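## Task

Same job for the lug screw behind label X1: tight only when the motor halted by itself (stopped_at_torque=1). Leave every other screw as found. If it is pushed in instead of screwed, remove it completely and drive it again. Raise the torque limit from its minimum start if needed. Touching the seated but untightened screw with anything other than the key or sleeve may fail the task.

## Robot and tools

Robot: two seven-joint arms. left_arm carries a two-finger gripper; right_arm carries a powered screwdriver (hex key inside a thin vacuum sleeve that can hold a screw). Bases: left_arm at (-0.060, +0.367, 0) m, right_arm at (+0.025, -0.327, 0) m in the scene frame, each turned very slightly about z.

Frames: the scene frame has its origin at table height between the arms, +z up, +x out over the table, left_arm on +y. Each arm's reported pose, velocities, targets and wrist camera pose are in that arm's own base frame; fixed cameras and the table use the scene frame. Gripper fingers point along its +z and close along its x; its reported position is between the pads, fingertips 17.5 mm further. The screwdriver's tool point is the tip of the hex key, which points along +z and can be pushed back 12 mm. Both tools have a block sticking out about 10-11 cm toward their -y.

The 18-number row (used by execute_actions and move): one flat list covering both arms, each number in [-1, 1]. Numbers 1-6: left_arm dx, dy, dz, rx, ry, rz. 7: gripper position. 8: force_limit. 9: speed. Numbers 10-15: right_arm dx, dy, dz, rx, ry, rz. 16: spindle. 17: torque_limit. 18: sleeve_vacuum. The six pose numbers are offsets, not poses: measured from that arm's Hand target at the beginning of the action (or move), along that arm's base axes, rotating about the Hand target position. 1.0 equals 0.6 m or 180 degrees; rx, ry, rz form one rotation vector. All six zero re-requests the current Hand target. Repeating an offset in a new action moves further. Orientation is clipped to 32 degrees from the measured one per step.

Gripper: position +1 fully open (50 mm), about -0.65 pads meet, -1 closes until blocked (use for gripping; check object_status=2). force_limit -1/0/+1 = about 20/102/185 N per pad; speed -1/0/+1 = 20/85/150 mm/s; both start at +1 and only apply after a new position number. object_status: 0 moving, 1 blocked while opening, 2 blocked while closing, 3 reached target or pads met.

Screwdriver: spindle +1 = 500 rpm clockwise (drives in), -1 reverse; it persists between actions and calls, so finish with 0. torque_limit -1 to +1 maps linearly to about 0.3 to 1.2 N m and starts at -1; raise it for a proper tightening. sleeve_vacuum above 0.01 holds a screw. torque_limit and sleeve_vacuum persist. To engage: place the tool point on the screw axis, 2 mm below the head top, turn slowly (spindle within ±0.2; negative just seats the key, positive also drives). If screw_detected stays 0 after a quarter turn with vacuum on, reverse. While driving, lower the arm 0.7 mm per turn. The motor halts at 95 % of the limit, giving stopped_at_torque=1; to restart, hold spindle at 0 or below for 0.5 s. Loosening never auto-stops; if turns does not drop, raise torque_limit. To keep a tool setting unchanged, resend the last value.

Tools:
execute_actions(actions, cameras): actions is a list of actions; each action is a table of up to 15 rows, one per 1/30 s step, last row held to fill 15 steps. Every row counts from the start-of-action Hand target. Empty list just returns state and images.
move(target, speed, blend, stop_force, zero, blocking, cameras): straight path to one row or a list of up to 15 rows (all counted from the same starting Hand targets). speed in m/s, 0.002-2.2, default 0.25. blend in m for corner rounding. stop_force 3-120 N ends an arm's path when its wrist senses that much push against its motion; unreliable when the end effector rotates; omit it when backing off a contact. zero resets the force reference (default true). blocking=false returns after 0.5 s, not allowed with stop_force. Result adds a move: line (done, off_target, moving, held, fault; limits=paced or held).
wait(seconds 0-10), stop() brakes a running move (spindle keeps running), zoom_image(camera, region [x0,y0,x1,y1] pixels, max 504x504), zero_wrist_force(arm), read_manual(section), finished_scene(scene 1-3, irreversible).
Cameras: cam_head_left, cam_head_right, cam_high, cam_low (504x504), cam_left_wrist, cam_right_wrist (896x504).

Results: end_effector_position (m), quat_wxyz, velocities, Hand target (the last commanded pose, base for next offsets), joint positions and torques, Wrist force/torque along the tool's own axes (push from a surface reads as force into the arm; saturates near 150 N), tool fields (turns, screw_detected, sleeve_vacuum_kpa, stopped_at_torque), gripper object_status and position_measured (opening ≈ (250 - value) × 0.202 mm). "within noise" means the arm is still. Arms often settle a little short of the Hand target; send the gap as an offset.

Avoid: 150 N net force or joint torque overloads (10 s fault stop), arm-to-arm collisions (the clearance check does not guard tool tips), drops, letting go of moving parts, fast impacts, items leaving the table, and motor overheating from holding stretched poses (MOTOR HOT at 65 °C, forced stop at 80 °C). Stay clear of the other screws.

Each tool is called as name(argument=value, ...) on one line, values as JSON.

## Session

execute_actions(actions=[], cameras=["cam_right_wrist"])

zoom_image(camera="cam_right_wrist", region=[300, 160, 580, 320])

Scene clock: 0.00 s.
left_arm: end_effector_position=(+0.0000, +0.6962, +0.1141) position_measured=3 object_status=3 end_effector_quat_wxyz=(+0.000, +0.707, +0.707, +0.000) | right_arm: end_effector_position=(+0.3000, +0.4250, +0.4570) sleeve_vacuum_kpa=0 screw_detected=0 stopped_at_torque=0 turns=0.00 end_effector_quat_wxyz=(+0.000, +0.707, +0.707, +0.000)
Joint positions: left_arm=[1.734 -0.698 0 1.571 0 0.698 0.163] | right_arm=[0.698 0.055 0.376 1.333 0.021 -0.289 -0.491]
Joint velocities: within noise
Joint torques (N m): no reading
Motor temperatures (°C): left_arm=[33 32 37 35 38 41 32] | right_arm=[36 34 33 36 35 41 43]
Wrist force (N): no reading
Wrist torque (N m): no reading
Wrist force, peak (N): no reading
Hand target: left_arm +0.0000, +0.6962, +0.1141; +0.000, +0.707, +0.707, +0.000 | right_arm +0.3000, +0.4250, +0.4570; +0.000, +0.707, +0.707, +0.000
Images, in order (width x height): cam_right_wrist 896x504.

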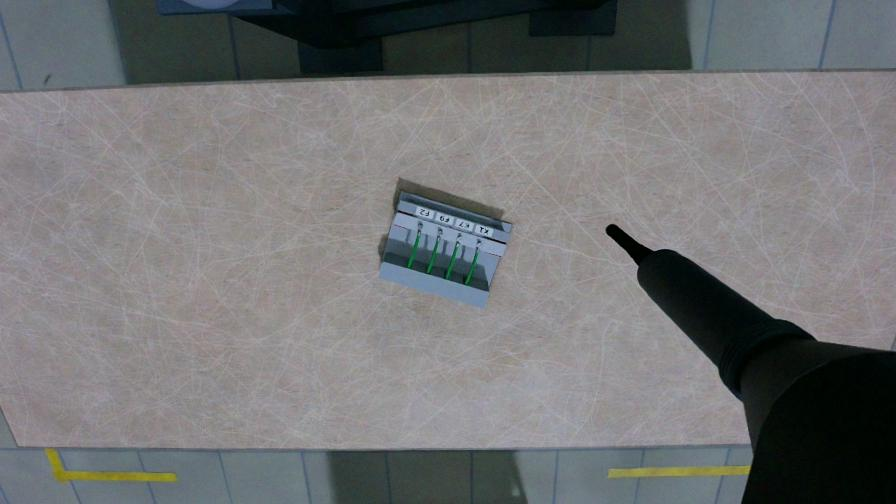

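Scaled by 1.800.

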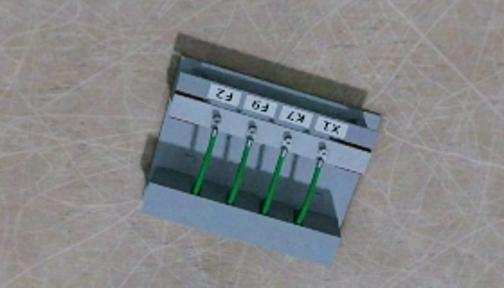

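move(target=[[0,0,0,0,0,0,1,1,1,0.239,-0.0862,-0.595,0,0,0,0,0.4,0],[0,0,0,0,0,0,1,1,1,0.239,-0.0862,-0.6583,0,0,0,0,0.4,0]], speed=[0.4,0.15], blend=0.01, cameras=["cam_right_wrist"])

zoom_image(camera="cam_right_wrist", region=[580, 195, 640, 255])

Scene clock: 12.03 s.
left_arm: end_effector_position=(+0.0000, +0.6962, +0.1141) position_measured=3 object_status=3 end_effector_quat_wxyz=(+0.000, +0.707, +0.707, +0.000) | right_arm: end_effector_position=(+0.4431, +0.3731, +0.0618) sleeve_vacuum_kpa=0 screw_detected=0 stopped_at_torque=0 turns=0.00 end_effector_quat_wxyz=(+0.000, +0.707, +0.707, +0.000)
Joint positions: left_arm=[1.734 -0.698 0 1.571 0 0.698 0.163] | right_arm=[0.553 -0.287 0.259 2.05 -0.099 0.754 -0.7]
Joint velocities: within noise
Joint torques (N m): left_arm=[-0.74 58.79 0.94 -27.71 -3.78 4.28 0.49] | right_arm=[0.79 43.92 2.62 -30.59 -3.84 6.68 0.64]
Motor temperatures (°C): left_arm=[33 33 37 36 38 41 32] | right_arm=[36 34 33 37 35 41 43]
Wrist force (N): left_arm=[0.3 0.2 -0.2] | right_arm=[0.1 0.1 -0.1]
Wrist torque (N m): left_arm=[0.04 -0.04 0.00] | right_arm=[0.03 -0.02 -0.02]
Wrist force, peak (N): left_arm=[0.3 0.5 -0.5] | right_arm=[0.0 0.0 5.3]
Hand target: left_arm +0.0000, +0.6962, +0.1141; +0.000, +0.707, +0.707, +0.000 | right_arm +0.4434, +0.3733, +0.0620; +0.000, +0.707, +0.707, +0.000
Off the commanded pose: left_arm 0.000 m, 0 deg | right_arm 0.000 m, 0 deg.
move: done
Images, in order (width x height): cam_right_wrist 896x504.

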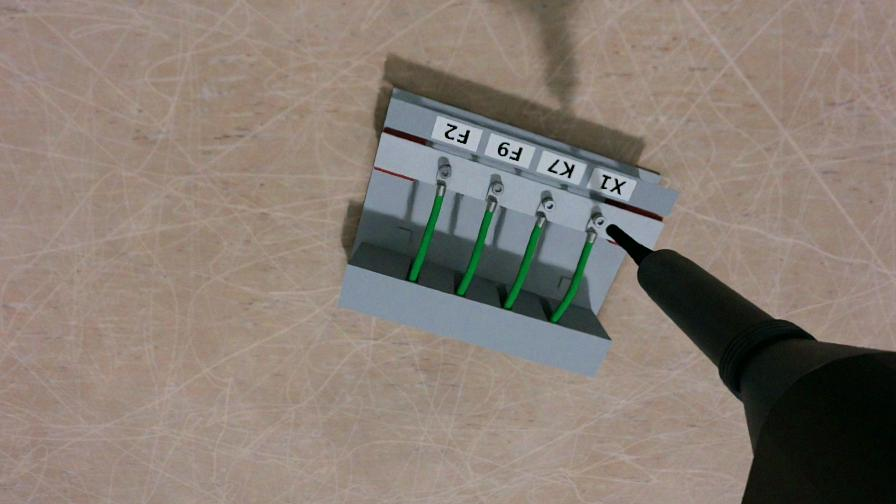

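Scaled by 8.400.

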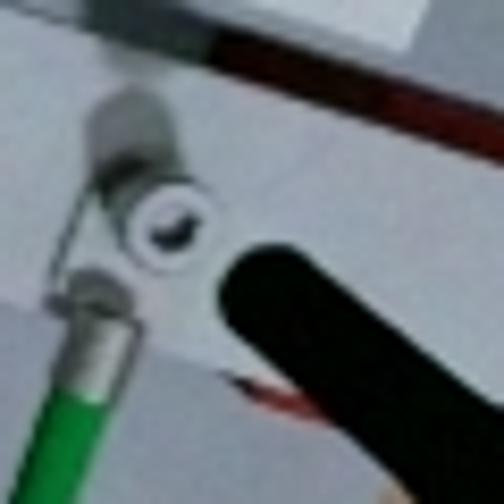

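move(target=[0,0,0,0,0,0,1,1,1,0,-0.0034,0,0,0,0,0,0.4,0], speed=0.05, cameras=["cam_right_wrist"])

zoom_image(camera="cam_right_wrist", region=[590, 206, 630, 246])

Scene clock: 16.83 s.
left_arm: end_effector_position=(+0.0000, +0.6962, +0.1141) position_measured=3 object_status=3 end_effector_quat_wxyz=(+0.000, +0.707, +0.707, +0.000) | right_arm: end_effector_position=(+0.4432, +0.3711, +0.0619) sleeve_vacuum_kpa=0 screw_detected=0 stopped_at_torque=0 turns=0.00 end_effector_quat_wxyz=(+0.000, +0.707, +0.707, +0.000)
Joint positions: left_arm=[1.734 -0.698 0 1.571 0 0.698 0.163] | right_arm=[0.551 -0.284 0.259 2.053 -0.099 0.755 -0.703]
Joint velocities: within noise
Joint torques (N m): left_arm=[-0.74 58.71 0.88 -27.79 -3.82 4.22 0.54] | right_arm=[0.48 44.18 2.78 -30.57 -3.63 6.55 0.52]
Motor temperatures (°C): left_arm=[33 33 37 36 38 41 32] | right_arm=[36 35 33 37 35 41 43]
Wrist force (N): left_arm=[0.2 0.3 -0.6] | right_arm=[0.2 0.2 0.0]
Wrist torque (N m): left_arm=[0.05 -0.04 0.00] | right_arm=[0.05 -0.04 -0.04]
Wrist force, peak (N): left_arm=[0.5 0.4 -0.4] | right_arm=[0.5 0.1 0.0]
Hand target: left_arm +0.0000, +0.6962, +0.1141; +0.000, +0.707, +0.707, +0.000 | right_arm +0.4434, +0.3713, +0.0620; +0.000, +0.707, +0.707, +0.000
Off the commanded pose: left_arm 0.000 m, 0 deg | right_arm 0.000 m, 0 deg.
move: done
Images, in order (width x height): cam_right_wrist 896x504.

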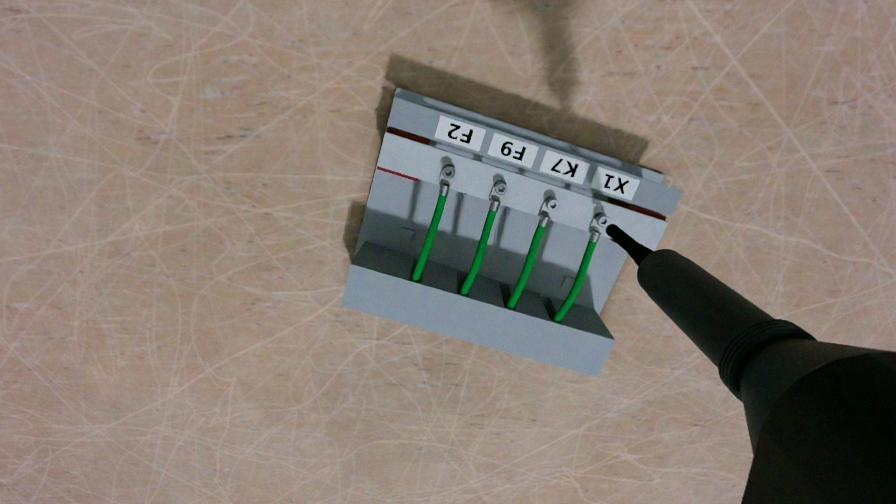

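Scaled by 12.600.

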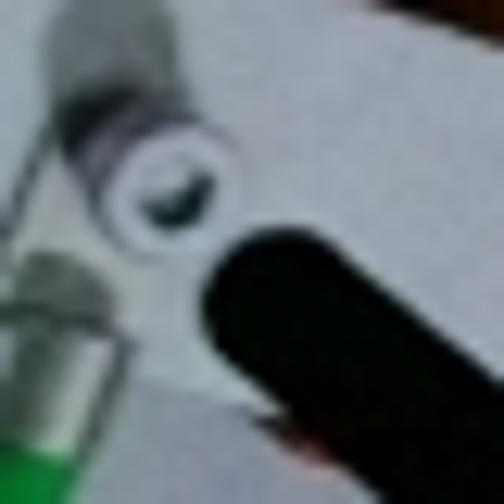

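move(target=[0,0,0,0,0,0,1,1,1,-0.0006,0.0001,-0.0258,0,0,0,0,0.4,1], speed=0.04, cameras=[])

execute_actions(actions=[[[0,0,0,0,0,0,1,1,1,0,0,0,0,0,0,-0.1,0.4,1]],[[0,0,0,0,0,0,1,1,1,0,0,0,0,0,0,0,0.4,1]]], cameras=["cam_right_wrist"])

Scene clock: 24.00 s.
left_arm: end_effector_position=(+0.0000, +0.6962, +0.1141) position_measured=3 object_status=3 end_effector_quat_wxyz=(+0.000, +0.707, +0.707, +0.000) | right_arm: end_effector_position=(+0.4431, +0.3715, +0.0469) sleeve_vacuum_kpa=14 screw_detected=0 stopped_at_torque=0 turns=0.00 end_effector_quat_wxyz=(+0.000, +0.707, +0.707, +0.000)
Joint positions: left_arm=[1.734 -0.698 0 1.571 0 0.698 0.163] | right_arm=[0.555 -0.31 0.254 2.07 -0.109 0.798 -0.695]
Joint velocities: within noise
Joint torques (N m): left_arm=[-0.83 58.66 1 -27.68 -3.76 4.26 0.52] | right_arm=[0.78 41.36 2.67 -27.91 -3.56 6.17 0.72]
Motor temperatures (°C): left_arm=[33 33 37 36 38 41 32] | right_arm=[36 35 33 37 35 41 43]
Wrist force (N): left_arm=[0.2 0.5 -0.3] | right_arm=[-0.6 -0.6 -5.5]
Wrist torque (N m): left_arm=[0.09 -0.04 0.00] | right_arm=[0.04 0.00 -0.03]
Wrist force, peak (N): left_arm=[0.5 0.3 -0.5] | right_arm=[-0.4 -0.7 -5.9]
Hand target: left_arm +0.0000, +0.6962, +0.1141; +0.000, +0.707, +0.707, +0.000 | right_arm +0.4430, +0.3713, +0.0466; +0.000, +0.707, +0.707, +0.000
Off the commanded pose: left_arm 0.000 m, 0 deg | right_arm 0.000 m, 0 deg.
move: done
No camera images: "cameras" was empty.

Scene clock: 25.20 s.
left_arm: end_effector_position=(+0.0000, +0.6962, +0.1141) position_measured=3 object_status=3 end_effector_quat_wxyz=(+0.000, +0.707, +0.707, +0.000) | right_arm: end_effector_position=(+0.4432, +0.3715, +0.0469) sleeve_vacuum_kpa=14 screw_detected=0 stopped_at_torque=0 turns=-0.41 end_effector_quat_wxyz=(+0.000, +0.707, +0.707, +0.000)
Joint positions: left_arm=[1.734 -0.698 0 1.571 0 0.698 0.163] | right_arm=[0.555 -0.31 0.254 2.07 -0.109 0.798 -0.695]
Joint velocities: within noise
Joint torques (N m): left_arm=[-0.76 58.71 0.91 -27.73 -3.75 4.28 0.52] | right_arm=[0.61 41.48 2.86 -27.9 -3.31 5.97 0.55]
Motor temperatures (°C): left_arm=[33 33 37 37 38 41 32] | right_arm=[36 35 33 37 35 41 43]
Wrist force (N): left_arm=[0.2 0.5 -0.3] | right_arm=[-0.4 -0.5 -5.5]
Wrist torque (N m): left_arm=[0.08 -0.05 0.00] | right_arm=[0.03 -0.05 -0.02]
Wrist force, peak (N): left_arm=[0.3 0.6 -0.3] | right_arm=[-0.5 -0.6 -5.6]
Hand target: left_arm +0.0000, +0.6962, +0.1141; +0.000, +0.707, +0.707, +0.000 | right_arm +0.4430, +0.3713, +0.0466; +0.000, +0.707, +0.707, +0.000
Off the commanded pose: left_arm 0.000 m, 0 deg | right_arm 0.000 m, 0 deg.
Step readings (end_effector_position of left_arm | right_arm):
0: (+0.0000, +0.6962, +0.1141) | (+0.4431, +0.3715, +0.0469)
1: (+0.0000, +0.6962, +0.1141) | (+0.4432, +0.3715, +0.0469)
2: (+0.0000, +0.6962, +0.1141) | (+0.4432, +0.3715, +0.0469)
4: (+0.0000, +0.6962, +0.1141) | (+0.4432, +0.3715, +0.0469)
8: (+0.0000, +0.6962, +0.1141) | (+0.4432, +0.3715, +0.0469)
15: (+0.0000, +0.6962, +0.1141) | (+0.4432, +0.3715, +0.0469)
16: (+0.0000, +0.6962, +0.1141) | (+0.4432, +0.3715, +0.0469)
17: (+0.0000, +0.6962, +0.1141) | (+0.4432, +0.3715, +0.0469)
19: (+0.0000, +0.6962, +0.1141) | (+0.4432, +0.3715, +0.0469)
23: (+0.0000, +0.6962, +0.1141) | (+0.4432, +0.3715, +0.0469)
30: (+0.0000, +0.6962, +0.1141) | (+0.4432, +0.3715, +0.0469)
Images, in order (width x height): cam_right_wrist 896x504.

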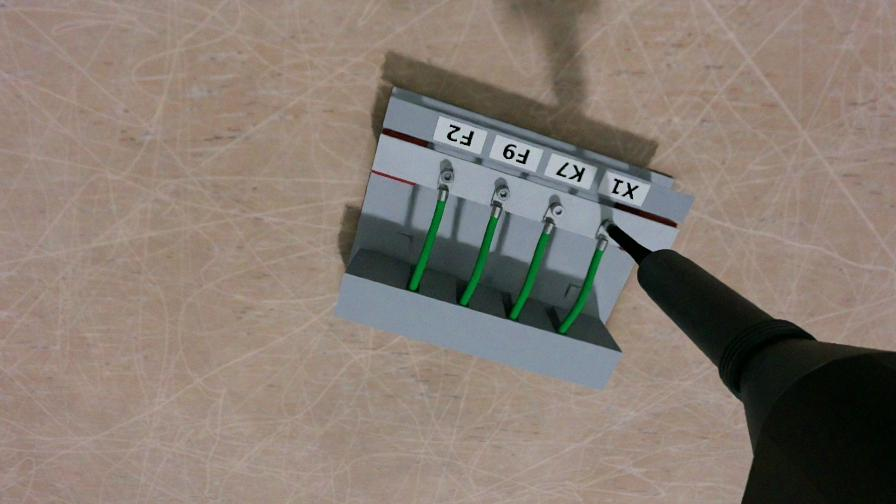

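move(target=[[0,0,0,0,0,0,1,1,1,-0.0007,-0.0007,0.0067,0,0,0,0,0.4,1],[0,0,0,0,0,0,1,1,1,-0.0007,-0.0007,-0.0003,0,0,0,0,0.4,1]], speed=0.03, cameras=[])

execute_actions(actions=[[[0,0,0,0,0,0,1,1,1,0,0,0,0,0,0,0.1,0.4,1]],[[0,0,0,0,0,0,1,1,1,0,0,0,0,0,0,0,0.4,1]]], cameras=["cam_right_wrist"])

zoom_image(camera="cam_right_wrist", region=[590, 210, 630, 250])

Scene clock: 35.10 s.
left_arm: end_effector_position=(+0.0000, +0.6962, +0.1141) position_measured=3 object_status=3 end_effector_quat_wxyz=(+0.000, +0.707, +0.707, +0.000) | right_arm: end_effector_position=(+0.4430, +0.3713, +0.0470) sleeve_vacuum_kpa=14 screw_detected=0 stopped_at_torque=0 turns=-0.41 end_effector_quat_wxyz=(+0.000, +0.707, +0.707, +0.001)
Joint positions: left_arm=[1.734 -0.698 0 1.571 0 0.698 0.163] | right_arm=[0.555 -0.309 0.254 2.072 -0.109 0.799 -0.695]
Joint velocities: within noise
Joint torques (N m): left_arm=[-0.69 58.71 0.87 -27.8 -3.83 4.26 0.55] | right_arm=[0.47 40.75 2.67 -26.84 -3.37 5.49 0.4]
Motor temperatures (°C): left_arm=[33 33 37 37 38 41 32] | right_arm=[36 35 33 37 35 41 43]
Wrist force (N): left_arm=[0.1 0.3 -0.3] | right_arm=[0.5 0.5 -5.1]
Wrist torque (N m): left_arm=[0.05 -0.03 0.00] | right_arm=[0.04 -0.02 -0.02]
Wrist force, peak (N): left_arm=[0.3 0.3 -0.7] | right_arm=[-0.4 -0.6 -5.7]
Hand target: left_arm +0.0000, +0.6962, +0.1141; +0.000, +0.707, +0.707, +0.000 | right_arm +0.4426, +0.3709, +0.0464; +0.000, +0.707, +0.707, +0.000
Off the commanded pose: left_arm 0.000 m, 0 deg | right_arm 0.001 m, 0 deg.
move: done
No camera images: "cameras" was empty.

Scene clock: 36.30 s.
left_arm: end_effector_position=(+0.0000, +0.6962, +0.1141) position_measured=3 object_status=3 end_effector_quat_wxyz=(+0.000, +0.707, +0.707, +0.000) | right_arm: end_effector_position=(+0.4430, +0.3713, +0.0469) sleeve_vacuum_kpa=14 screw_detected=0 stopped_at_torque=0 turns=0.00 end_effector_quat_wxyz=(+0.000, +0.707, +0.707, +0.001)
Joint positions: left_arm=[1.734 -0.698 0 1.571 0 0.698 0.163] | right_arm=[0.555 -0.309 0.254 2.072 -0.109 0.799 -0.695]
Joint velocities: within noise
Joint torques (N m): left_arm=[-0.72 58.78 0.95 -27.73 -3.82 4.27 0.53] | right_arm=[0.48 40.99 2.68 -27.14 -3.26 5.52 0.44]
Motor temperatures (°C): left_arm=[33 33 37 37 38 41 32] | right_arm=[36 35 33 37 35 41 43]
Wrist force (N): left_arm=[0.3 0.3 -0.3] | right_arm=[0.4 0.1 -5.4]
Wrist torque (N m): left_arm=[0.04 -0.05 0.00] | right_arm=[0.04 0.02 -0.02]
Wrist force, peak (N): left_arm=[0.4 0.5 -0.3] | right_arm=[0.5 0.0 -5.6]
Hand target: left_arm +0.0000, +0.6962, +0.1141; +0.000, +0.707, +0.707, +0.000 | right_arm +0.4426, +0.3709, +0.0464; +0.000, +0.707, +0.707, +0.000
Off the commanded pose: left_arm 0.000 m, 0 deg | right_arm 0.001 m, 0 deg.
Step readings (end_effector_position of left_arm | right_arm):
0: (+0.0000, +0.6962, +0.1141) | (+0.4430, +0.3713, +0.0470)
1: (+0.0000, +0.6962, +0.1141) | (+0.4430, +0.3713, +0.0470)
2: (+0.0000, +0.6962, +0.1141) | (+0.4430, +0.3713, +0.0469)
4: (+0.0000, +0.6962, +0.1141) | (+0.4430, +0.3713, +0.0469)
8: (+0.0000, +0.6962, +0.1141) | (+0.4430, +0.3713, +0.0469)
15: (+0.0000, +0.6962, +0.1141) | (+0.4430, +0.3713, +0.0469)
16: (+0.0000, +0.6962, +0.1141) | (+0.4430, +0.3713, +0.0469)
17: (+0.0000, +0.6962, +0.1141) | (+0.4430, +0.3713, +0.0469)
19: (+0.0000, +0.6962, +0.1141) | (+0.4430, +0.3713, +0.0469)
23: (+0.0000, +0.6962, +0.1141) | (+0.4430, +0.3713, +0.0469)
30: (+0.0000, +0.6962, +0.1141) | (+0.4430, +0.3713, +0.0469)
Images, in order (width x height): cam_right_wrist 896x504.

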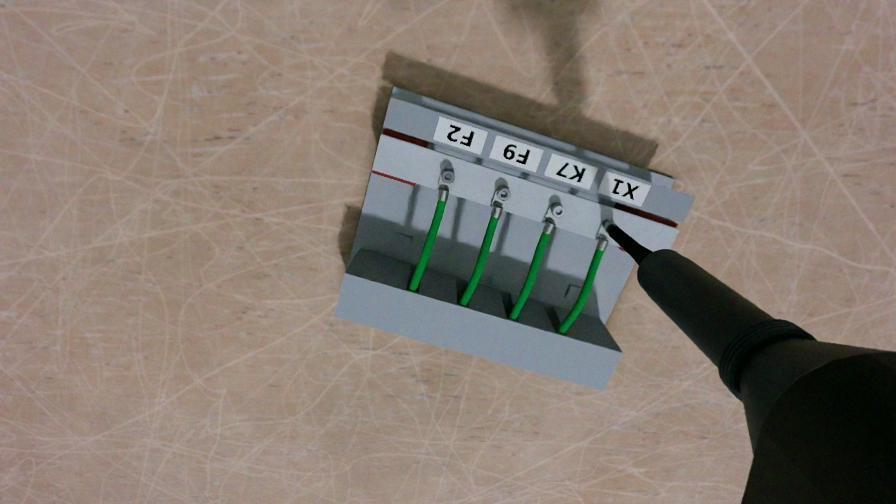

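Scaled by 12.600.

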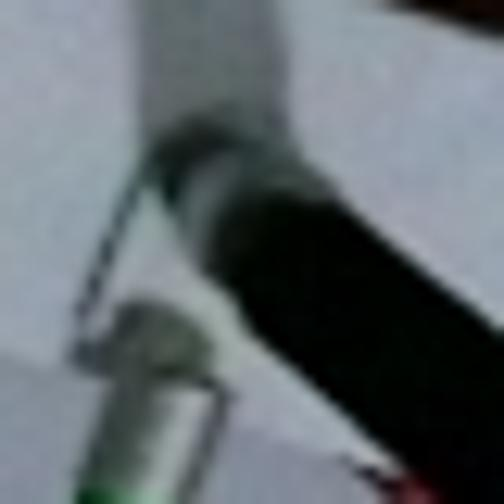

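move(target=[[0,0,0,0,0,0,1,1,1,-0.0003,0,0.0067,0,0,0,0,0.4,1],[0,0,0,0,0,0,1,1,1,-0.0003,0,-0.0015,0,0,0,0,0.4,1]], speed=0.03, cameras=[])

execute_actions(actions=[[[0,0,0,0,0,0,1,1,1,0,0,0,0,0,0,-0.06,0.4,1]],[[0,0,0,0,0,0,1,1,1,0.0003,0.0003,0,0,0,0,-0.06,0.4,1]],[[0,0,0,0,0,0,1,1,1,0.0003,0.0003,0,0,0,0,-0.06,0.4,1]],[[0,0,0,0,0,0,1,1,1,0.0003,0.0003,0,0,0,0,-0.06,0.4,1]],[[0,0,0,0,0,0,1,1,1,0.0003,0.0003,0,0,0,0,-0.06,0.4,1]],[[0,0,0,0,0,0,1,1,1,0,0,0,0,0,0,0,0.4,1]]], cameras=["cam_right_wrist"])

Scene clock: 67.07 s.
left_arm: end_effector_position=(+0.0000, +0.6962, +0.1141) position_measured=3 object_status=3 end_effector_quat_wxyz=(+0.000, +0.707, +0.707, +0.000) | right_arm: end_effector_position=(+0.4429, +0.3713, +0.0461) sleeve_vacuum_kpa=14 screw_detected=0 stopped_at_torque=0 turns=0.00 end_effector_quat_wxyz=(+0.000, +0.707, +0.707, +0.001)
Joint positions: left_arm=[1.734 -0.698 0 1.571 0 0.698 0.163] | right_arm=[0.555 -0.31 0.254 2.073 -0.11 0.802 -0.694]
Joint velocities: within noise
Joint torques (N m): left_arm=[-0.77 58.69 0.86 -27.7 -3.79 4.26 0.56] | right_arm=[0.66 40.72 2.73 -26.67 -3.34 5.57 0.52]
Motor temperatures (°C): left_arm=[33 34 37 37 38 41 32] | right_arm=[36 35 33 37 35 41 43]
Wrist force (N): left_arm=[0.3 0.3 -0.3] | right_arm=[0.2 0.4 -5.9]
Wrist torque (N m): left_arm=[0.06 -0.06 0.00] | right_arm=[0.05 0.01 -0.03]
Wrist force, peak (N): left_arm=[0.5 0.5 -0.5] | right_arm=[0.4 0.5 -6.0]
Hand target: left_arm +0.0000, +0.6962, +0.1141; +0.000, +0.707, +0.707, +0.000 | right_arm +0.4424, +0.3709, +0.0455; +0.000, +0.707, +0.707, +0.000
Off the commanded pose: left_arm 0.000 m, 0 deg | right_arm 0.001 m, 0 deg.
move: done
No camera images: "cameras" was empty.

Scene clock: 70.27 s.
left_arm: end_effector_position=(+0.0000, +0.6962, +0.1141) position_measured=3 object_status=3 end_effector_quat_wxyz=(+0.000, +0.707, +0.707, +0.000) | right_arm: end_effector_position=(+0.4436, +0.3722, +0.0461) sleeve_vacuum_kpa=14 screw_detected=0 stopped_at_torque=0 turns=-1.25 end_effector_quat_wxyz=(+0.000, +0.707, +0.707, +0.001)
Joint positions: left_arm=[1.734 -0.698 0 1.571 0 0.698 0.163] | right_arm=[0.556 -0.312 0.253 2.07 -0.111 0.802 -0.694]
Joint velocities: within noise
Joint torques (N m): left_arm=[-0.72 58.66 0.84 -27.68 -3.8 4.3 0.58] | right_arm=[0.41 41.25 2.45 -27.51 -3.29 5.66 0.51]
Motor temperatures (°C): left_arm=[33 34 37 37 38 41 32] | right_arm=[36 35 33 37 35 41 43]
Wrist force (N): left_arm=[0.2 0.5 -0.4] | right_arm=[-0.2 -0.1 -6.0]
Wrist torque (N m): left_arm=[0.09 -0.04 0.00] | right_arm=[0.13 0.05 -0.05]
Wrist force, peak (N): left_arm=[0.4 0.4 -0.4] | right_arm=[-1.1 -0.1 -6.3]
Hand target: left_arm +0.0000, +0.6962, +0.1141; +0.000, +0.707, +0.707, +0.000 | right_arm +0.4432, +0.3716, +0.0455; +0.000, +0.707, +0.707, +0.000
Off the commanded pose: left_arm 0.000 m, 0 deg | right_arm 0.001 m, 0 deg.
Step readings (end_effector_position of left_arm | right_arm):
0: (+0.0000, +0.6962, +0.1141) | (+0.4429, +0.3713, +0.0461)
1: (+0.0000, +0.6962, +0.1141) | (+0.4429, +0.3713, +0.0461)
2: (+0.0000, +0.6962, +0.1141) | (+0.4428, +0.3713, +0.0461)
4: (+0.0000, +0.6962, +0.1141) | (+0.4428, +0.3712, +0.0460)
8: (+0.0000, +0.6962, +0.1141) | (+0.4428, +0.3712, +0.0460)
15: (+0.0000, +0.6962, +0.1141) | (+0.4428, +0.3712, +0.0460)
16: (+0.0000, +0.6962, +0.1141) | (+0.4428, +0.3712, +0.0460)
17: (+0.0000, +0.6962, +0.1141) | (+0.4429, +0.3713, +0.0460)
19: (+0.0000, +0.6962, +0.1141) | (+0.4429, +0.3714, +0.0460)
23: (+0.0000, +0.6962, +0.1141) | (+0.4430, +0.3714, +0.0460)
30: (+0.0000, +0.6962, +0.1141) | (+0.4430, +0.3714, +0.0460)
31: (+0.0000, +0.6962, +0.1141) | (+0.4430, +0.3714, +0.0460)
32: (+0.0000, +0.6962, +0.1141) | (+0.4431, +0.3716, +0.0460)
34: (+0.0000, +0.6962, +0.1141) | (+0.4432, +0.3716, +0.0460)
38: (+0.0000, +0.6962, +0.1141) | (+0.4432, +0.3716, +0.0460)
45: (+0.0000, +0.6962, +0.1141) | (+0.4432, +0.3716, +0.0460)
46: (+0.0000, +0.6962, +0.1141) | (+0.4432, +0.3717, +0.0460)
47: (+0.0000, +0.6962, +0.1141) | (+0.4433, +0.3718, +0.0460)
49: (+0.0000, +0.6962, +0.1141) | (+0.4434, +0.3719, +0.0461)
53: (+0.0000, +0.6962, +0.1141) | (+0.4434, +0.3719, +0.0460)
60: (+0.0000, +0.6962, +0.1141) | (+0.4434, +0.3720, +0.0461)
61: (+0.0000, +0.6962, +0.1141) | (+0.4434, +0.3720, +0.0461)
62: (+0.0000, +0.6962, +0.1141) | (+0.4435, +0.3721, +0.0461)
64: (+0.0000, +0.6962, +0.1141) | (+0.4436, +0.3722, +0.0461)
68: (+0.0000, +0.6962, +0.1141) | (+0.4436, +0.3722, +0.0461)
75: (+0.0000, +0.6962, +0.1141) | (+0.4436, +0.3722, +0.0461)
76: (+0.0000, +0.6962, +0.1141) | (+0.4436, +0.3722, +0.0461)
77: (+0.0000, +0.6962, +0.1141) | (+0.4436, +0.3722, +0.0461)
79: (+0.0000, +0.6962, +0.1141) | (+0.4436, +0.3722, +0.0461)
83: (+0.0000, +0.6962, +0.1141) | (+0.4436, +0.3722, +0.0461)
90: (+0.0000, +0.6962, +0.1141) | (+0.4436, +0.3722, +0.0461)
Images, in order (width x height): cam_right_wrist 896x504.

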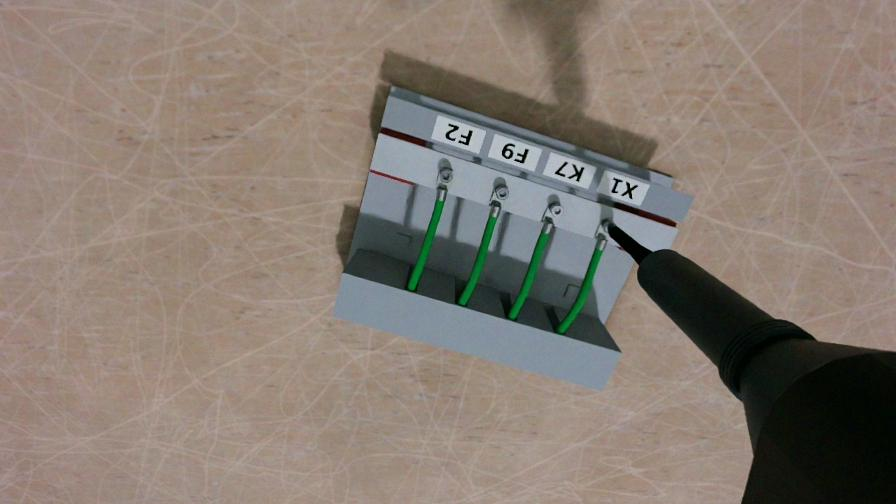

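move(target=[[0,0,0,0,0,0,1,1,1,-0.0017,-0.0017,0.0075,0,0,0,0,0.4,1],[0,0,0,0,0,0,1,1,1,-0.0017,-0.0017,0.001,0,0,0,0,0.4,1]], speed=0.03, cameras=[])

execute_actions(actions=[[[0,0,0,0,0,0,1,1,1,0,0,0,0,0,0,0.08,0.4,1]],[[0,0,0,0,0,0,1,1,1,0,0,0,0,0,0,0,0.4,1]]], cameras=["cam_right_wrist"])

zoom_image(camera="cam_right_wrist", region=[590, 210, 630, 250])

Scene clock: 90.23 s.
left_arm: end_effector_position=(+0.0000, +0.6962, +0.1141) position_measured=3 object_status=3 end_effector_quat_wxyz=(+0.000, +0.707, +0.707, +0.000) | right_arm: end_effector_position=(+0.4426, +0.3710, +0.0467) sleeve_vacuum_kpa=14 screw_detected=0 stopped_at_torque=0 turns=-1.25 end_effector_quat_wxyz=(+0.000, +0.707, +0.707, +0.001)
Joint positions: left_arm=[1.734 -0.698 0 1.571 0 0.698 0.163] | right_arm=[0.554 -0.309 0.254 2.074 -0.11 0.8 -0.695]
Joint velocities: within noise
Joint torques (N m): left_arm=[-0.75 58.76 0.86 -27.69 -3.83 4.25 0.54] | right_arm=[0.6 40.61 2.79 -26.79 -3.3 5.5 0.52]
Motor temperatures (°C): left_arm=[33 34 37 38 38 41 32] | right_arm=[36 35 33 37 35 41 43]
Wrist force (N): left_arm=[0.3 0.5 -0.2] | right_arm=[0.4 0.7 -5.8]
Wrist torque (N m): left_arm=[0.08 -0.06 0.00] | right_arm=[0.12 -0.01 -0.04]
Wrist force, peak (N): left_arm=[0.3 0.4 -0.7] | right_arm=[-0.1 -0.2 -6.3]
Hand target: left_arm +0.0000, +0.6962, +0.1141; +0.000, +0.707, +0.707, +0.000 | right_arm +0.4421, +0.3706, +0.0461; +0.000, +0.707, +0.707, +0.000
Off the commanded pose: left_arm 0.000 m, 0 deg | right_arm 0.001 m, 0 deg.
move: done
No camera images: "cameras" was empty.

Scene clock: 91.43 s.
left_arm: end_effector_position=(+0.0000, +0.6962, +0.1141) position_measured=3 object_status=3 end_effector_quat_wxyz=(+0.000, +0.707, +0.707, +0.000) | right_arm: end_effector_position=(+0.4425, +0.3710, +0.0467) sleeve_vacuum_kpa=14 screw_detected=0 stopped_at_torque=0 turns=-0.92 end_effector_quat_wxyz=(+0.000, +0.707, +0.707, +0.001)
Joint positions: left_arm=[1.734 -0.698 0 1.571 0 0.698 0.163] | right_arm=[0.555 -0.309 0.254 2.074 -0.11 0.8 -0.695]
Joint velocities: within noise
Joint torques (N m): left_arm=[-0.72 58.73 0.92 -27.73 -3.81 4.25 0.52] | right_arm=[0.16 40.94 2.37 -26.9 -3.34 5.42 0.47]
Motor temperatures (°C): left_arm=[33 34 37 38 38 41 32] | right_arm=[36 35 33 37 35 41 43]
Wrist force (N): left_arm=[0.2 0.4 -0.3] | right_arm=[0.8 0.2 -5.4]
Wrist torque (N m): left_arm=[0.08 -0.04 0.00] | right_arm=[0.11 -0.02 -0.04]
Wrist force, peak (N): left_arm=[0.2 0.6 -0.5] | right_arm=[0.7 0.2 -6.0]
Hand target: left_arm +0.0000, +0.6962, +0.1141; +0.000, +0.707, +0.707, +0.000 | right_arm +0.4421, +0.3706, +0.0461; +0.000, +0.707, +0.707, +0.000
Off the commanded pose: left_arm 0.000 m, 0 deg | right_arm 0.001 m, 0 deg.
Step readings (end_effector_position of left_arm | right_arm):
0: (+0.0000, +0.6962, +0.1141) | (+0.4426, +0.3710, +0.0467)
1: (+0.0000, +0.6962, +0.1141) | (+0.4425, +0.3710, +0.0467)
2: (+0.0000, +0.6962, +0.1141) | (+0.4425, +0.3710, +0.0467)
4: (+0.0000, +0.6962, +0.1141) | (+0.4425, +0.3710, +0.0467)
8: (+0.0000, +0.6962, +0.1141) | (+0.4425, +0.3710, +0.0467)
15: (+0.0000, +0.6962, +0.1141) | (+0.4425, +0.3710, +0.0467)
16: (+0.0000, +0.6962, +0.1141) | (+0.4425, +0.3710, +0.0467)
17: (+0.0000, +0.6962, +0.1141) | (+0.4425, +0.3710, +0.0467)
19: (+0.0000, +0.6962, +0.1141) | (+0.4425, +0.3710, +0.0467)
23: (+0.0000, +0.6962, +0.1141) | (+0.4425, +0.3710, +0.0467)
30: (+0.0000, +0.6962, +0.1141) | (+0.4425, +0.3710, +0.0467)
Images, in order (width x height): cam_right_wrist 896x504.

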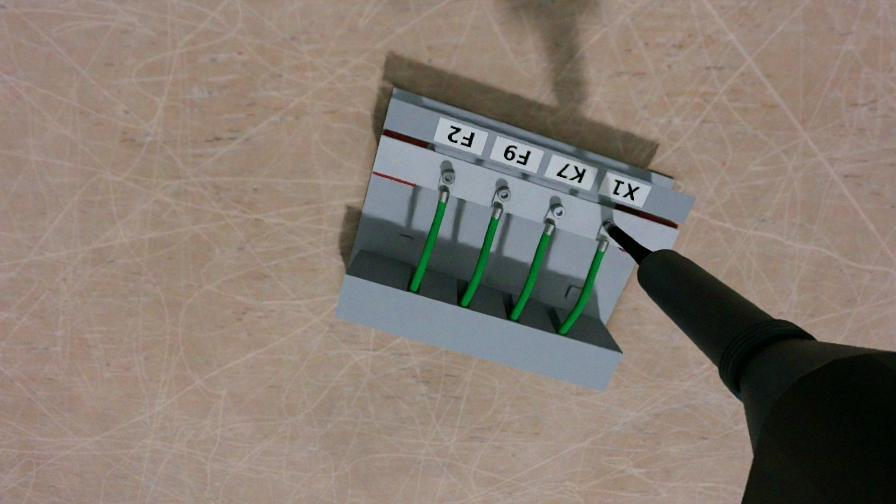

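Scaled by 12.600.

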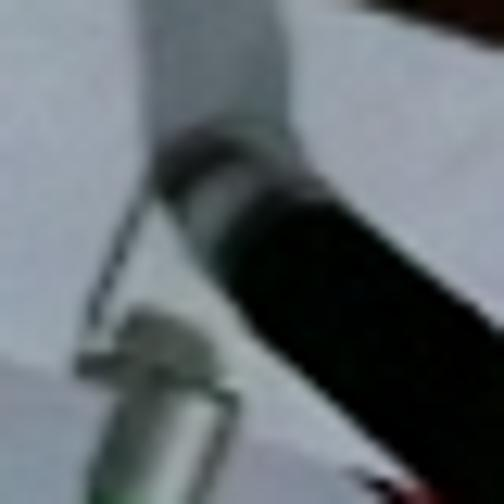

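move(target=[[0,0,0,0,0,0,1,1,1,0,0,0.0265,0,0,0,0,0.4,0],[0,0,0,0,0,0,1,1,1,0.0015,0.0012,0.0265,0,0,-0.5,0,0.4,0]], speed=[0.08,0.7], cameras=["cam_right_wrist"])

zoom_image(camera="cam_right_wrist", region=[590, 206, 630, 246])

Scene clock: 103.57 s.
left_arm: end_effector_position=(+0.0000, +0.6962, +0.1141) position_measured=3 object_status=3 end_effector_quat_wxyz=(+0.000, +0.707, +0.707, +0.000) | right_arm: end_effector_position=(+0.4430, +0.3717, +0.0620) sleeve_vacuum_kpa=0 screw_detected=0 stopped_at_torque=0 turns=-0.92 end_effector_quat_wxyz=(+0.000, +1.000, +0.000, +0.000)
Joint positions: left_arm=[1.734 -0.698 0 1.571 0 0.698 0.163] | right_arm=[0.841 -0.249 0.174 2.092 -0.059 0.766 1.05]
Joint velocities: within noise
Joint torques (N m): left_arm=[-0.66 58.73 0.99 -27.73 -3.77 4.26 0.48] | right_arm=[0.78 42.51 1.2 -30.58 -4.81 6.37 0.65]
Motor temperatures (°C): left_arm=[33 34 37 38 38 41 32] | right_arm=[36 35 33 37 35 41 42]
Wrist force (N): left_arm=[0.1 0.3 -0.2] | right_arm=[-0.2 0.1 0.0]
Wrist torque (N m): left_arm=[0.06 -0.02 0.00] | right_arm=[0.04 0.09 -0.02]
Wrist force, peak (N): left_arm=[0.5 0.4 -0.4] | right_arm=[0.8 0.1 -6.0]
Hand target: left_arm +0.0000, +0.6962, +0.1141; +0.000, +0.707, +0.707, +0.000 | right_arm +0.4430, +0.3713, +0.0620; +0.000, +1.000, +0.000, +0.000
Off the commanded pose: left_arm 0.000 m, 0 deg | right_arm 0.000 m, 0 deg.
move: done
Images, in order (width x height): cam_right_wrist 896x504.

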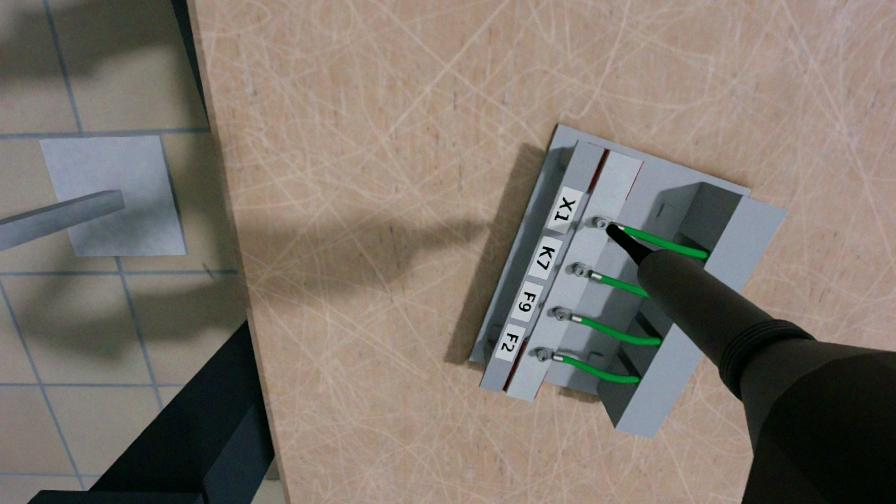

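Scaled by 12.600.

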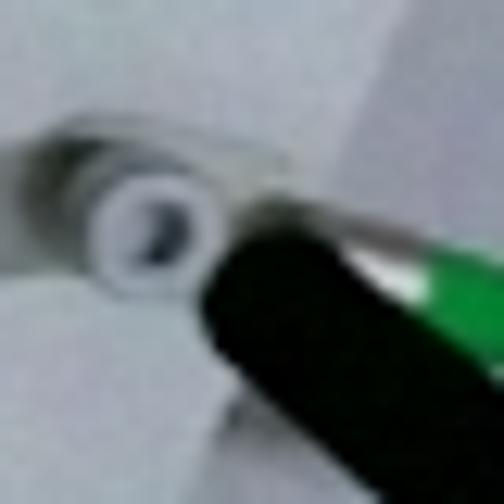

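move(target=[0,0,0,0,0,0,1,1,1,-0.0001,0,0,0,0,0.5,0,0.4,0], speed=0.7, cameras=["cam_right_wrist"])

zoom_image(camera="cam_right_wrist", region=[592, 208, 622, 238])

Scene clock: 121.30 s.
left_arm: end_effector_position=(+0.0000, +0.6962, +0.1141) position_measured=3 object_status=3 end_effector_quat_wxyz=(+0.000, +0.707, +0.707, +0.000) | right_arm: end_effector_position=(+0.4433, +0.3714, +0.0621) sleeve_vacuum_kpa=0 screw_detected=0 stopped_at_torque=0 turns=-0.92 end_effector_quat_wxyz=(+0.000, +0.707, +0.707, +0.000)
Joint positions: left_arm=[1.734 -0.698 0 1.571 0 0.698 0.163] | right_arm=[0.555 -0.283 0.256 2.055 -0.098 0.757 -0.703]
Joint velocities: within noise
Joint torques (N m): left_arm=[-0.78 58.83 0.94 -27.76 -3.73 4.31 0.53] | right_arm=[0.18 43.68 2.91 -30.88 -3.24 6.29 0.25]
Motor temperatures (°C): left_arm=[33 34 37 38 38 41 32] | right_arm=[36 36 33 38 35 41 42]
Wrist force (N): left_arm=[0.4 0.4 -0.2] | right_arm=[0.0 0.8 0.4]
Wrist torque (N m): left_arm=[0.06 -0.08 -0.01] | right_arm=[0.24 0.06 -0.08]
Wrist force, peak (N): left_arm=[0.1 0.7 -0.4] | right_arm=[-0.6 2.5 0.4]
Hand target: left_arm +0.0000, +0.6962, +0.1141; +0.000, +0.707, +0.707, +0.000 | right_arm +0.4430, +0.3713, +0.0620; +0.000, +0.707, +0.707, +0.000
Off the commanded pose: left_arm 0.000 m, 0 deg | right_arm 0.000 m, 0 deg.
move: done
Images, in order (width x height): cam_right_wrist 896x504.

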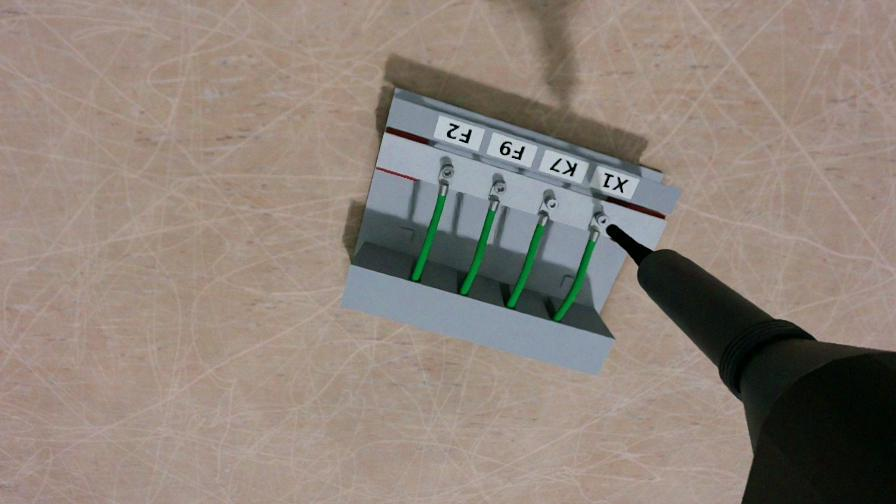

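Scaled by 16.800.

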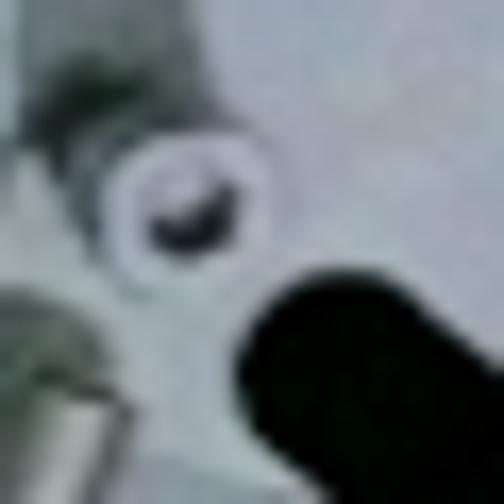

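move(target=[0,0,0,0,0,0,1,1,1,-0.0017,-0.0002,0,0,0,0,0,0.4,0], speed=0.05, cameras=["cam_right_wrist"])

zoom_image(camera="cam_right_wrist", region=[590, 206, 630, 246])

Scene clock: 131.57 s.
left_arm: end_effector_position=(+0.0000, +0.6962, +0.1141) position_measured=3 object_status=3 end_effector_quat_wxyz=(+0.000, +0.707, +0.707, +0.000) | right_arm: end_effector_position=(+0.4421, +0.3712, +0.0620) sleeve_vacuum_kpa=0 screw_detected=0 stopped_at_torque=0 turns=-0.92 end_effector_quat_wxyz=(+0.000, +0.707, +0.707, +0.000)
Joint positions: left_arm=[1.734 -0.698 0 1.571 0 0.698 0.163] | right_arm=[0.555 -0.282 0.257 2.057 -0.098 0.757 -0.702]
Joint velocities: within noise
Joint torques (N m): left_arm=[-0.6 58.77 0.86 -27.77 -3.83 4.26 0.55] | right_arm=[0.54 43.99 2.91 -30.55 -3.51 6.52 0.46]
Motor temperatures (°C): left_arm=[33 35 37 38 38 41 32] | right_arm=[36 36 33 38 35 41 42]
Wrist force (N): left_arm=[0.2 0.3 -0.1] | right_arm=[-0.2 0.7 0.4]
Wrist torque (N m): left_arm=[0.06 -0.04 0.00] | right_arm=[0.22 0.12 -0.07]
Wrist force, peak (N): left_arm=[0.2 0.6 -0.4] | right_arm=[-0.2 0.9 0.4]
Hand target: left_arm +0.0000, +0.6962, +0.1141; +0.000, +0.707, +0.707, +0.000 | right_arm +0.4420, +0.3712, +0.0620; +0.000, +0.707, +0.707, +0.000
Off the commanded pose: left_arm 0.000 m, 0 deg | right_arm 0.000 m, 0 deg.
move: done
Images, in order (width x height): cam_right_wrist 896x504.

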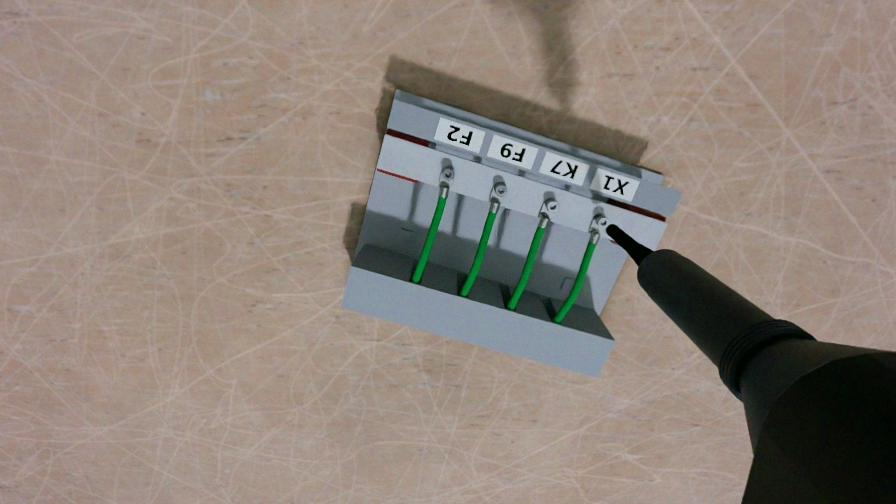

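Scaled by 12.600.

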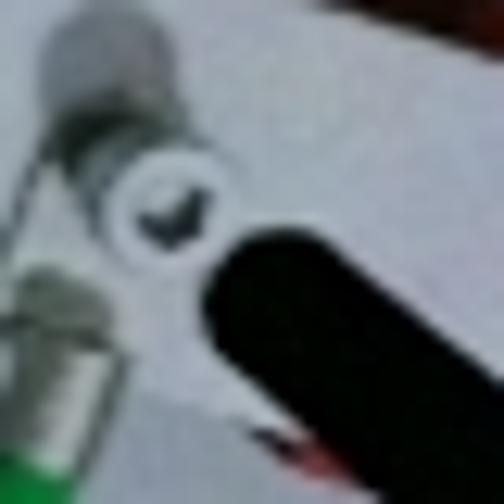

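move(target=[0,0,0,0,0,0,1,1,1,-0.0001,-0.0006,-0.0263,0,0,0,0,0.4,1], speed=0.04, cameras=[])

execute_actions(actions=[[[0,0,0,0,0,0,1,1,1,0,0,0,0,0,0,-0.1,0.4,1]],[[0,0,0,0,0,0,1,1,1,0,0,0,0,0,0,0,0.4,1]]], cameras=["cam_right_wrist"])

zoom_image(camera="cam_right_wrist", region=[590, 210, 630, 250])

Scene clock: 138.67 s.
left_arm: end_effector_position=(+0.0000, +0.6962, +0.1141) position_measured=3 object_status=3 end_effector_quat_wxyz=(+0.000, +0.707, +0.707, +0.000) | right_arm: end_effector_position=(+0.4420, +0.3709, +0.0465) sleeve_vacuum_kpa=14 screw_detected=0 stopped_at_torque=0 turns=-0.92 end_effector_quat_wxyz=(+0.000, +0.707, +0.707, +0.000)
Joint positions: left_arm=[1.734 -0.698 0 1.571 0 0.698 0.163] | right_arm=[0.558 -0.308 0.252 2.074 -0.108 0.8 -0.695]
Joint velocities: within noise
Joint torques (N m): left_arm=[-0.64 58.72 0.95 -27.79 -3.73 4.26 0.57] | right_arm=[0.91 41.39 2.76 -28.13 -3.55 6.34 0.54]
Motor temperatures (°C): left_arm=[33 35 37 38 38 41 32] | right_arm=[36 36 33 38 35 41 42]
Wrist force (N): left_arm=[0.3 0.3 -0.3] | right_arm=[-1.3 -0.2 -4.9]
Wrist torque (N m): left_arm=[0.05 -0.05 -0.01] | right_arm=[0.19 0.12 -0.06]
Wrist force, peak (N): left_arm=[0.2 0.5 -0.5] | right_arm=[-1.2 -0.2 -5.3]
Hand target: left_arm +0.0000, +0.6962, +0.1141; +0.000, +0.707, +0.707, +0.000 | right_arm +0.4419, +0.3708, +0.0462; +0.000, +0.707, +0.707, +0.000
Off the commanded pose: left_arm 0.000 m, 0 deg | right_arm 0.000 m, 0 deg.
move: done
No camera images: "cameras" was empty.

Scene clock: 139.87 s.
left_arm: end_effector_position=(+0.0000, +0.6962, +0.1141) position_measured=3 object_status=3 end_effector_quat_wxyz=(+0.000, +0.707, +0.707, +0.000) | right_arm: end_effector_position=(+0.4420, +0.3709, +0.0465) sleeve_vacuum_kpa=40 screw_detected=1 stopped_at_torque=0 turns=-1.33 end_effector_quat_wxyz=(+0.000, +0.707, +0.707, +0.000)
Joint positions: left_arm=[1.734 -0.698 0 1.571 0 0.698 0.163] | right_arm=[0.558 -0.308 0.252 2.074 -0.108 0.8 -0.695]
Joint velocities: within noise
Joint torques (N m): left_arm=[-0.74 58.73 0.9 -27.78 -3.81 4.29 0.58] | right_arm=[0.83 41.72 2.84 -28.36 -3.34 6.24 0.62]
Motor temperatures (°C): left_arm=[33 35 37 38 38 41 32] | right_arm=[36 36 33 38 35 41 42]
Wrist force (N): left_arm=[0.3 0.2 -0.2] | right_arm=[-1.1 0.1 -4.3]
Wrist torque (N m): left_arm=[0.04 -0.06 0.00] | right_arm=[0.22 0.08 -0.08]
Wrist force, peak (N): left_arm=[0.3 0.4 -0.6] | right_arm=[-1.3 -0.3 -5.4]
Hand target: left_arm +0.0000, +0.6962, +0.1141; +0.000, +0.707, +0.707, +0.000 | right_arm +0.4419, +0.3708, +0.0462; +0.000, +0.707, +0.707, +0.000
Off the commanded pose: left_arm 0.000 m, 0 deg | right_arm 0.000 m, 0 deg.
Step readings (end_effector_position of left_arm | right_arm):
0: (+0.0000, +0.6962, +0.1141) | (+0.4420, +0.3709, +0.0465)
1: (+0.0000, +0.6962, +0.1141) | (+0.4420, +0.3709, +0.0465)
2: (+0.0000, +0.6962, +0.1141) | (+0.4420, +0.3709, +0.0465)
4: (+0.0000, +0.6962, +0.1141) | (+0.4420, +0.3709, +0.0465)
8: (+0.0000, +0.6962, +0.1141) | (+0.4420, +0.3709, +0.0464)
15: (+0.0000, +0.6962, +0.1141) | (+0.4420, +0.3709, +0.0465)
16: (+0.0000, +0.6962, +0.1141) | (+0.4420, +0.3709, +0.0465)
17: (+0.0000, +0.6962, +0.1141) | (+0.4420, +0.3709, +0.0465)
19: (+0.0000, +0.6962, +0.1141) | (+0.4420, +0.3709, +0.0465)
23: (+0.0000, +0.6962, +0.1141) | (+0.4420, +0.3709, +0.0465)
30: (+0.0000, +0.6962, +0.1141) | (+0.4420, +0.3709, +0.0465)
Images, in order (width x height): cam_right_wrist 896x504.

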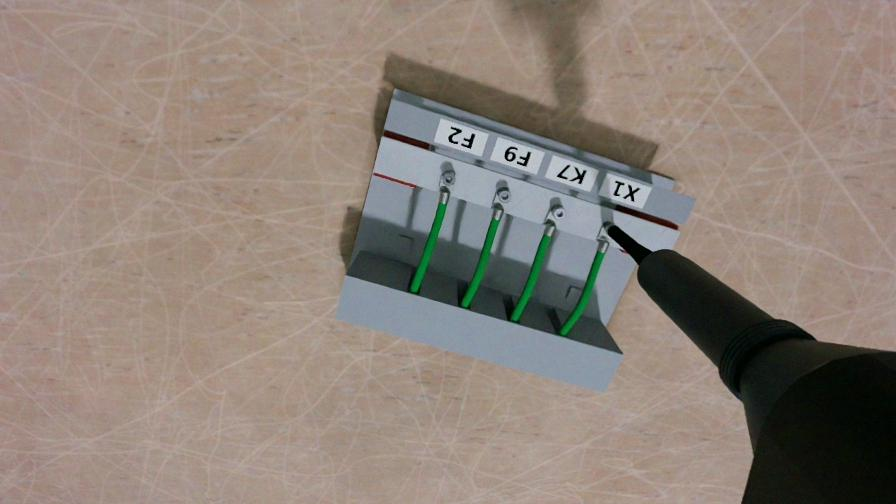

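Scaled by 12.600.

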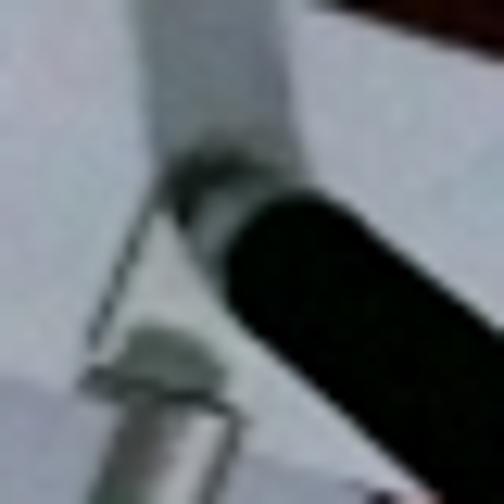

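Engaged. Drive it in.

move(target=[0,0,0,0,0,0,1,1,1,0,0,-0.0085,0,0,0,0.343,0.4,1], speed=0.002, stop_force=8, cameras=["cam_right_wrist"])

Scene clock: 144.73 s.
left_arm: end_effector_position=(+0.0000, +0.6962, +0.1141) position_measured=3 object_status=3 end_effector_quat_wxyz=(+0.000, +0.707, +0.707, +0.000) | right_arm: end_effector_position=(+0.4419, +0.3709, +0.0414) sleeve_vacuum_kpa=39 screw_detected=1 stopped_at_torque=1 turns=3.55 end_effector_quat_wxyz=(+0.000, +0.707, +0.707, +0.000)
Joint positions: left_arm=[1.734 -0.698 0 1.571 0 0.698 0.163] | right_arm=[0.559 -0.317 0.249 2.079 -0.112 0.813 -0.692]
Joint velocities: within noise
Joint torques (N m): left_arm=[-0.78 58.65 0.93 -27.81 -3.8 4.26 0.53] | right_arm=[0.63 41.58 2.8 -28.1 -3.4 6.43 0.63]
Motor temperatures (°C): left_arm=[33 35 37 38 38 41 32] | right_arm=[36 36 33 38 35 41 42]
Wrist force (N): left_arm=[0.3 0.5 -0.2] | right_arm=[-1.5 -0.8 -5.3]
Wrist torque (N m): left_arm=[0.09 -0.06 0.00] | right_arm=[0.18 0.13 -0.07]
Wrist force, peak (N): left_arm=[0.4 0.4 -0.4] | right_arm=[-1.5 -0.7 -5.6]
Hand target: left_arm +0.0000, +0.6962, +0.1141; +0.000, +0.707, +0.707, +0.000 | right_arm +0.4419, +0.3708, +0.0411; +0.000, +0.707, +0.707, +0.000
Off the commanded pose: left_arm 0.000 m, 0 deg | right_arm 0.000 m, 0 deg.
move: done
Images, in order (width x height): cam_right_wrist 896x504.

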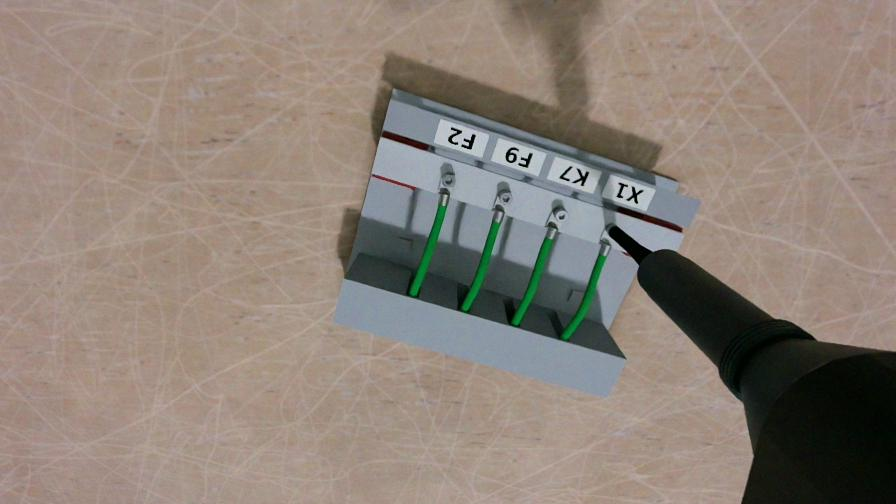

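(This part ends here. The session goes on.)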